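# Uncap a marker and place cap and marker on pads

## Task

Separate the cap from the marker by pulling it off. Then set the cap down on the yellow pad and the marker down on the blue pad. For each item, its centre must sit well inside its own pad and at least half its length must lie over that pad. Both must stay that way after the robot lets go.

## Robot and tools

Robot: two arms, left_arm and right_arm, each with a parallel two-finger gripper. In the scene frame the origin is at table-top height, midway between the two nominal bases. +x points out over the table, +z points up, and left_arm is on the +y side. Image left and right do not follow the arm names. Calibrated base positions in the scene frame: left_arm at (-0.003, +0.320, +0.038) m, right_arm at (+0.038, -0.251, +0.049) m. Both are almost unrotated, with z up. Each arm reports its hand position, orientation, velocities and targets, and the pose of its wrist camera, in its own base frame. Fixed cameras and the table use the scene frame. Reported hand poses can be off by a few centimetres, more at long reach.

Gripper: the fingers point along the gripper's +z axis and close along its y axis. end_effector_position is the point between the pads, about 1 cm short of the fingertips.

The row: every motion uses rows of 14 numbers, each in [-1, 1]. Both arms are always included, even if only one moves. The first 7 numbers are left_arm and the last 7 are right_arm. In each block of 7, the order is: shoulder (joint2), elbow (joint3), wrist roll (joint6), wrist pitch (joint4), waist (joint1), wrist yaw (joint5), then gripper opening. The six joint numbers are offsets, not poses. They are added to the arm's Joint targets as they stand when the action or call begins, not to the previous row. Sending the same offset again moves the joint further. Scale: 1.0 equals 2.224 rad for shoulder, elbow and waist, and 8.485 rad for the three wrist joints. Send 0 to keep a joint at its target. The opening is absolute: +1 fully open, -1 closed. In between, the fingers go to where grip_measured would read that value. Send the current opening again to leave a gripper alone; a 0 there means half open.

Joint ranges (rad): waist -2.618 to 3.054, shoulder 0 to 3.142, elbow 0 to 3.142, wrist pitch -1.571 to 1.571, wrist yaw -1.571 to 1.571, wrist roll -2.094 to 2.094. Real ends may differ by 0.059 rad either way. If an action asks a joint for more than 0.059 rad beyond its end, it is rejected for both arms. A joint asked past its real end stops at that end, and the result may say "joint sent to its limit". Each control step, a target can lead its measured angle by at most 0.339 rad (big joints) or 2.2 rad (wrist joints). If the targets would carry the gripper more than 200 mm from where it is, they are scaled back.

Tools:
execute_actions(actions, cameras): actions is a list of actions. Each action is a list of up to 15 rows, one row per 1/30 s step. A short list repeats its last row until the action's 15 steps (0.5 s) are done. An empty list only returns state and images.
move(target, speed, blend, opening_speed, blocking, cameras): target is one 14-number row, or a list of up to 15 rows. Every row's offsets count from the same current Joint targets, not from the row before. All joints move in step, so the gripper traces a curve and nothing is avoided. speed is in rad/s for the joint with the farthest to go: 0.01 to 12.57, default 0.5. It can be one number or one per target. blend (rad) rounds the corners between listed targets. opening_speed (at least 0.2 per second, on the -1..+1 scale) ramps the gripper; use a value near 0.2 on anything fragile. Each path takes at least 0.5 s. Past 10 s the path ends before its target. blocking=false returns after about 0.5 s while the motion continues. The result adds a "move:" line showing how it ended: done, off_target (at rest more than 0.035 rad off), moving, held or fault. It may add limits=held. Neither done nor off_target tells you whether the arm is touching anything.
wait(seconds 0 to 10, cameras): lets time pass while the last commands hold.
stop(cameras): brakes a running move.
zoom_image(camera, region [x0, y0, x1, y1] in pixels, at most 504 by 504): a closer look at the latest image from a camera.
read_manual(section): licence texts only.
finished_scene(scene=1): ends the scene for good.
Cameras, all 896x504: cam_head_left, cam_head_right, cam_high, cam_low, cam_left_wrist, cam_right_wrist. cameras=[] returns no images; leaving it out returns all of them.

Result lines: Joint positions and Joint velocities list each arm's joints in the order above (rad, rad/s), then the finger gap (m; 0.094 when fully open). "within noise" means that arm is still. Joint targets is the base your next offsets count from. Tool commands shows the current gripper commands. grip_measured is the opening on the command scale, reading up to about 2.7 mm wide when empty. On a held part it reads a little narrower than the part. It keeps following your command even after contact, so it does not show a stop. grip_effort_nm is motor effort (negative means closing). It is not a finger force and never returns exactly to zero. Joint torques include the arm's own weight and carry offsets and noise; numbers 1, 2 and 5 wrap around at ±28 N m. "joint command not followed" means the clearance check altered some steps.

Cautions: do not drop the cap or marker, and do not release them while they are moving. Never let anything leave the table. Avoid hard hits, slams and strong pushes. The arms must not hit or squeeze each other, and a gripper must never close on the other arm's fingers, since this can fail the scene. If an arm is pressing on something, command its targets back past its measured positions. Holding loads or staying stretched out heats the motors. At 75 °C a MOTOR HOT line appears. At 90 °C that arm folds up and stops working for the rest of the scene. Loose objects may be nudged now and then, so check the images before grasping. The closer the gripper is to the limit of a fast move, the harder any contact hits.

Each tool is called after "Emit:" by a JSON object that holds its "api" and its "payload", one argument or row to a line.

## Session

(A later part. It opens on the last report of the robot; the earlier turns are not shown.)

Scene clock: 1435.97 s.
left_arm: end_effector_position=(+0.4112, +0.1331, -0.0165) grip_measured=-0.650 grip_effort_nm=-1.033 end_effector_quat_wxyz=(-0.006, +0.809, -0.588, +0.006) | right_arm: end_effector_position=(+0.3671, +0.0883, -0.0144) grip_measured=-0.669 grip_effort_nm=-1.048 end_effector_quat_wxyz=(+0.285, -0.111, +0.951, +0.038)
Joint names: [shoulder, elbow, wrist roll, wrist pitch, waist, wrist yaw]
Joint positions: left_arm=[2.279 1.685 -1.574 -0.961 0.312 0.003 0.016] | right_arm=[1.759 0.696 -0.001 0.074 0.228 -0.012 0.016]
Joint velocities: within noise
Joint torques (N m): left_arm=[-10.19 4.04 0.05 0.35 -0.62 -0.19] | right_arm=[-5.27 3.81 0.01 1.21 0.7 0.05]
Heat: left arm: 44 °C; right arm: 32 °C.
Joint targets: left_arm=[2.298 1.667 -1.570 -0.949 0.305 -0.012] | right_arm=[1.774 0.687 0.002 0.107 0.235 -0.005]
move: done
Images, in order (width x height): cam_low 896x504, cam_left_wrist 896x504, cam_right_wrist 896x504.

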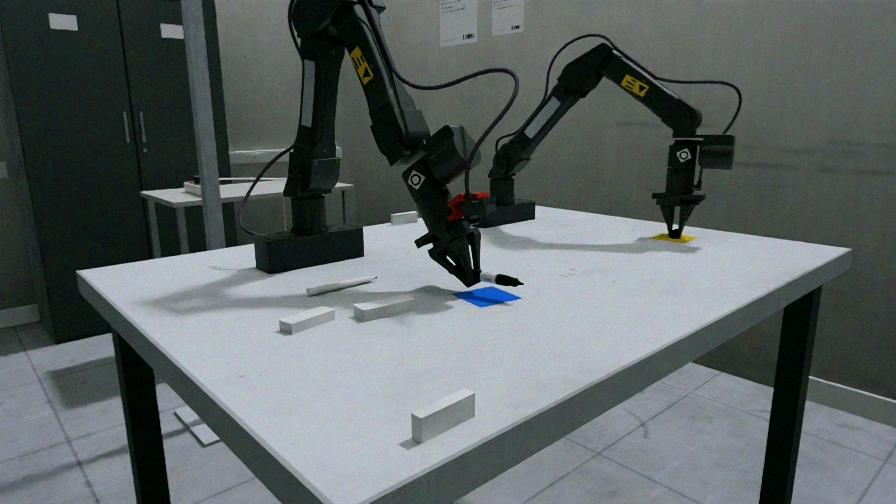

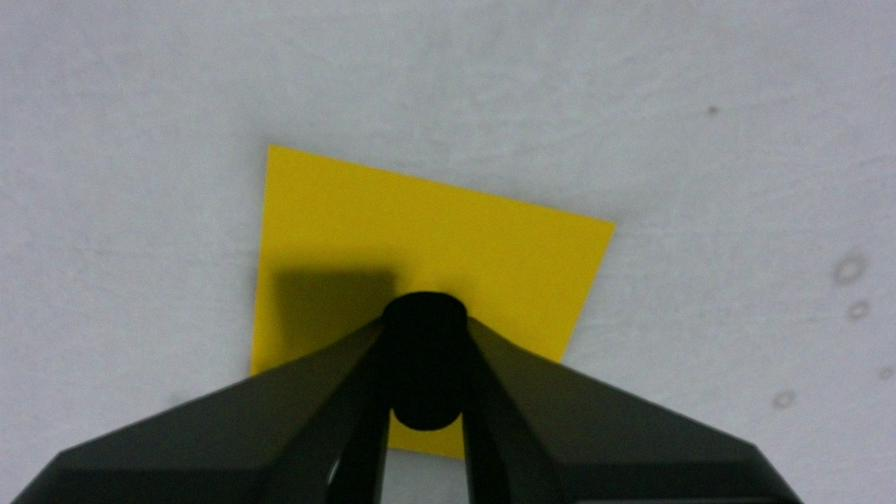

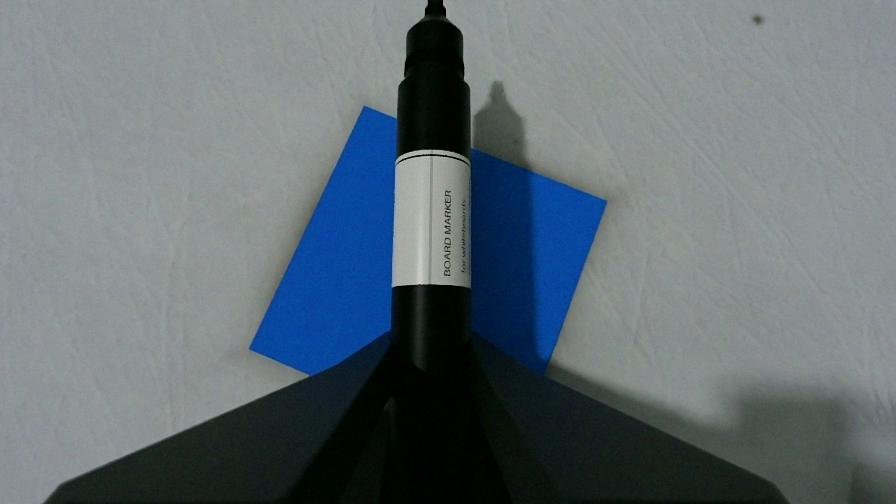

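Emit:
{"api": "move", "payload": {
  "target": [
    [0, 0, 0, 0, 0, 0, -0.36, 0.01551, -0.00625, 0, 0.0057, 0, 0, -0.8],
    [0, 0, 0, 0, 0, 0, -0.36, 0.01551, -0.00625, 0, 0.0057, 0, 0, -0.36],
    [0, 0, 0, 0, 0, 0, 0.3, 0.01551, -0.00625, 0, 0.0057, 0, 0, 0.1],
    [-0.0315, 0, 0, 0, 0, 0, 0.3, -0.02046, -0.00625, 0, 0.0057, 0, 0, 0.1],
    [-0.04272, 0.13085, 0, -0.03807, 0, 0, 0.3, -0.1063, 0.0781, 0, -0.04384, 0, 0, 0.1]
  ],
  "speed": [0.1, 0.1, 0.1, 0.2, 0.4],
  "blend": [0, 0, 0, 0.02, 0],
  "opening_speed": 0.6,
  "cameras": ["cam_right_wrist", "cam_left_wrist", "cam_low", "cam_head_left"]
}}

Scene clock: 1519.17 s.
left_arm: end_effector_position=(+0.4126, +0.1337, +0.0566) grip_measured=+0.297 grip_effort_nm=0.149 end_effector_quat_wxyz=(+0.004, +0.809, -0.588, -0.002) | right_arm: end_effector_position=(+0.3646, +0.0877, +0.0524) grip_measured=+0.097 grip_effort_nm=0.154 end_effector_quat_wxyz=(+0.277, -0.111, +0.954, +0.037)
Joint names: [shoulder, elbow, wrist roll, wrist pitch, waist, wrist yaw]
Joint positions: left_arm=[2.244 1.925 -1.574 -1.26 0.312 0.002 0.061] | right_arm=[1.571 0.832 -0.001 -0.265 0.228 -0.012 0.052]
Joint velocities: within noise
Joint torques (N m): left_arm=[-15.05 9.06 0 0.01 -0.64 -0.17] | right_arm=[-8.53 7.76 0.02 0.94 0.7 0.02]
Heat: left arm: 41 °C; right arm: 35 °C.
Joint targets: left_arm=[2.202 1.958 -1.570 -1.271 0.305 -0.012] | right_arm=[1.538 0.861 0.003 -0.265 0.235 -0.005]
move: off_target (left_arm); left_arm: the shoulder is farthest, 0.041 rad from its target
Images, in order (width x height): cam_head_left 896x504, cam_low 896x504, cam_left_wrist 896x504, cam_right_wrist 896x504.

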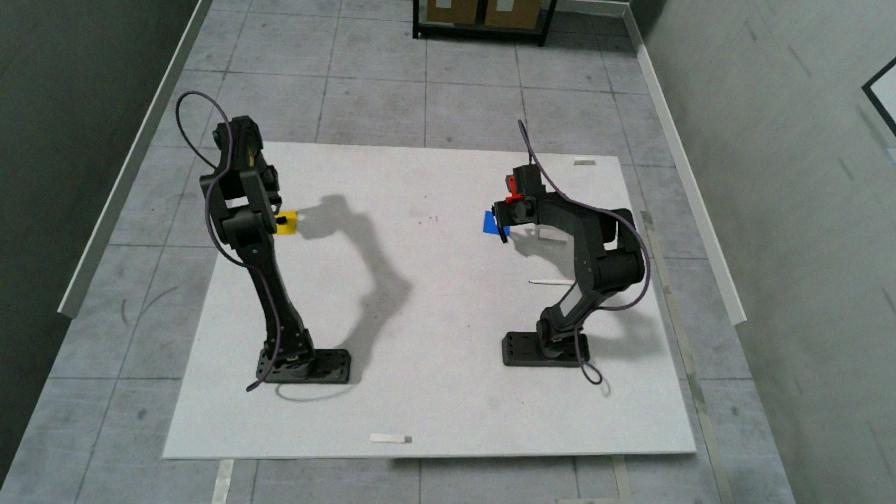

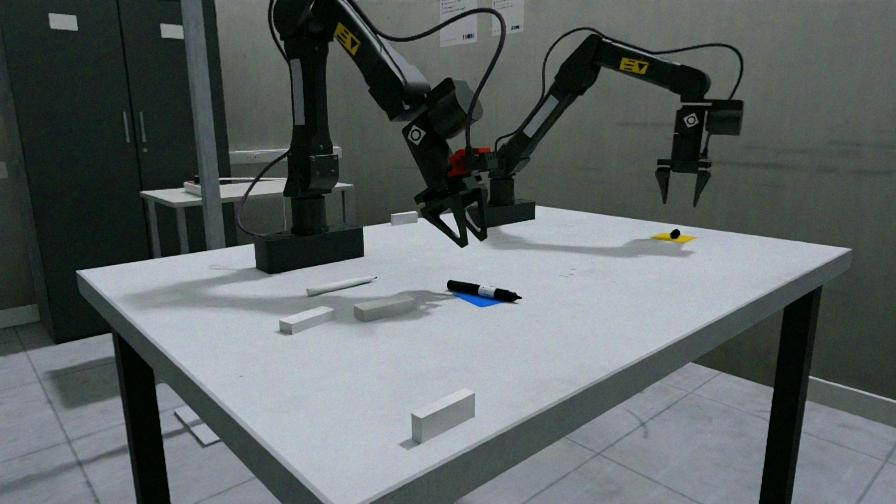

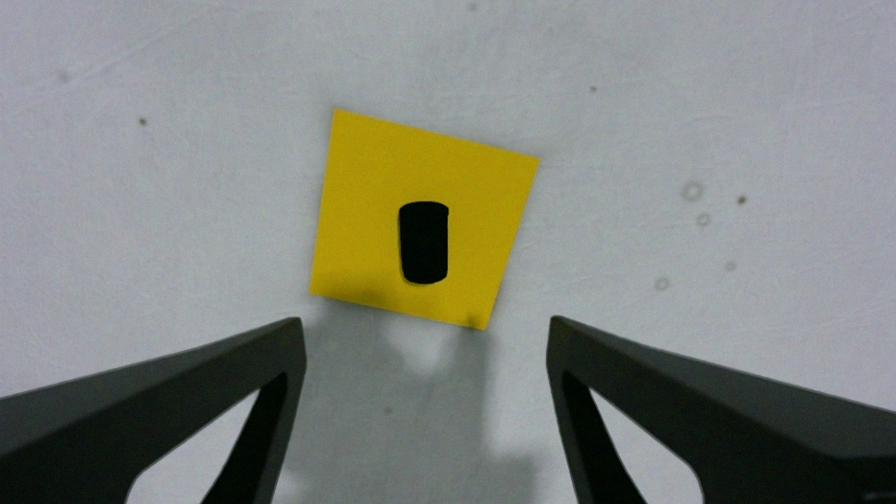

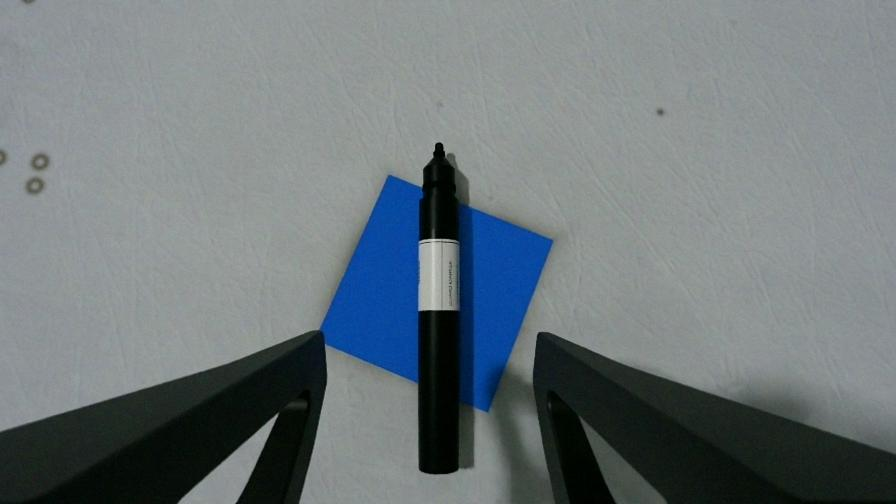

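Emit:
{"api": "wait", "payload": {
  "seconds": 0.5,
  "cameras": ["cam_right_wrist", "cam_left_wrist"]
}}

Scene clock: 1534.87 s.
left_arm: end_effector_position=(+0.4124, +0.1337, +0.0566) grip_measured=+0.297 grip_effort_nm=0.134 end_effector_quat_wxyz=(+0.004, +0.809, -0.588, -0.002) | right_arm: end_effector_position=(+0.3645, +0.0877, +0.0523) grip_measured=+0.097 grip_effort_nm=0.154 end_effector_quat_wxyz=(+0.277, -0.111, +0.954, +0.037)
Joint names: [shoulder, elbow, wrist roll, wrist pitch, waist, wrist yaw]
Joint positions: left_arm=[2.244 1.925 -1.574 -1.261 0.312 0.002 0.061] | right_arm=[1.571 0.832 -0.001 -0.265 0.228 -0.012 0.052]
Joint velocities: within noise
Joint torques (N m): left_arm=[-14.91 9.25 0.02 0.02 -0.64 -0.19] | right_arm=[-8.49 7.82 -0.02 0.94 0.72 0.04]
Heat: left arm: 44 °C; right arm: 34 °C.
Joint targets: left_arm=[2.202 1.958 -1.570 -1.271 0.305 -0.012] | right_arm=[1.538 0.861 0.003 -0.265 0.235 -0.005]
Tool commands: left_gripper/opening=+0.3 right_gripper/opening=+0.1
wait: 0.50 s; at rest from the start
Images, in order (width x height): cam_left_wrist 896x504, cam_right_wrist 896x504.

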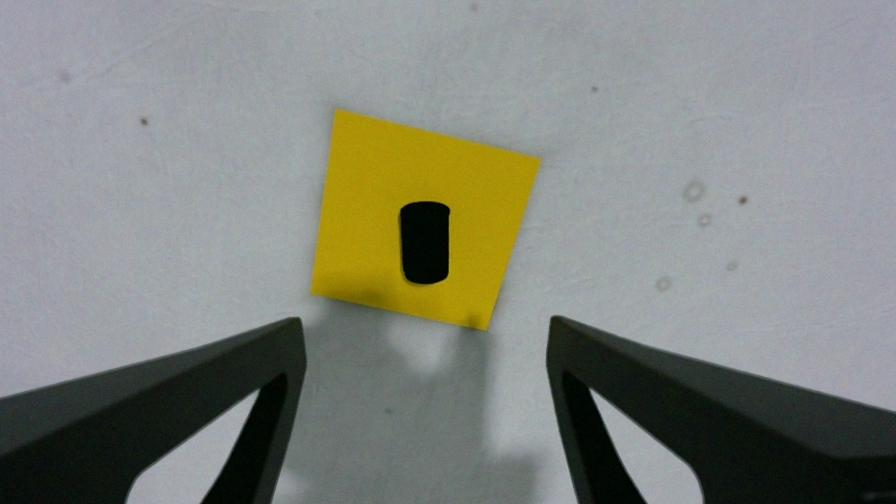

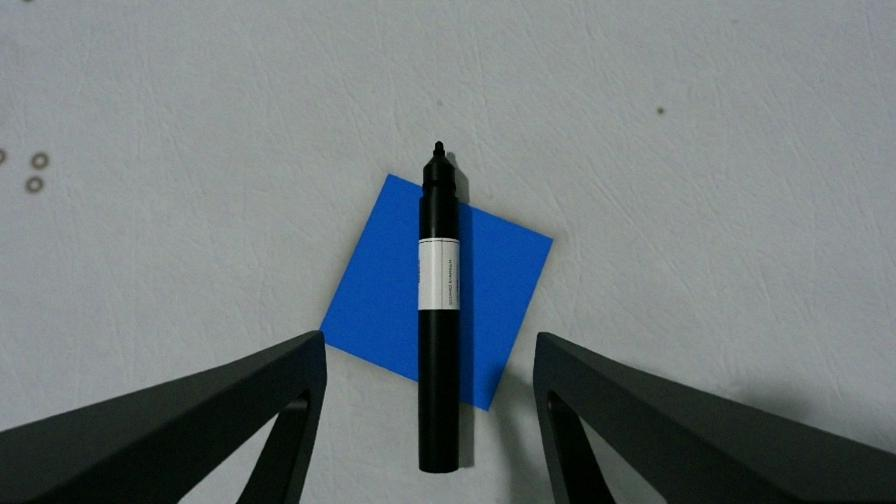

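Both parts are at rest and clear of the grippers. The cap is in the middle of the yellow pad, and the marker lies centred across the blue pad.

Emit:
{"api": "finished_scene", "payload": {
  "scene": 1
}}

The scene is finished: the task was done.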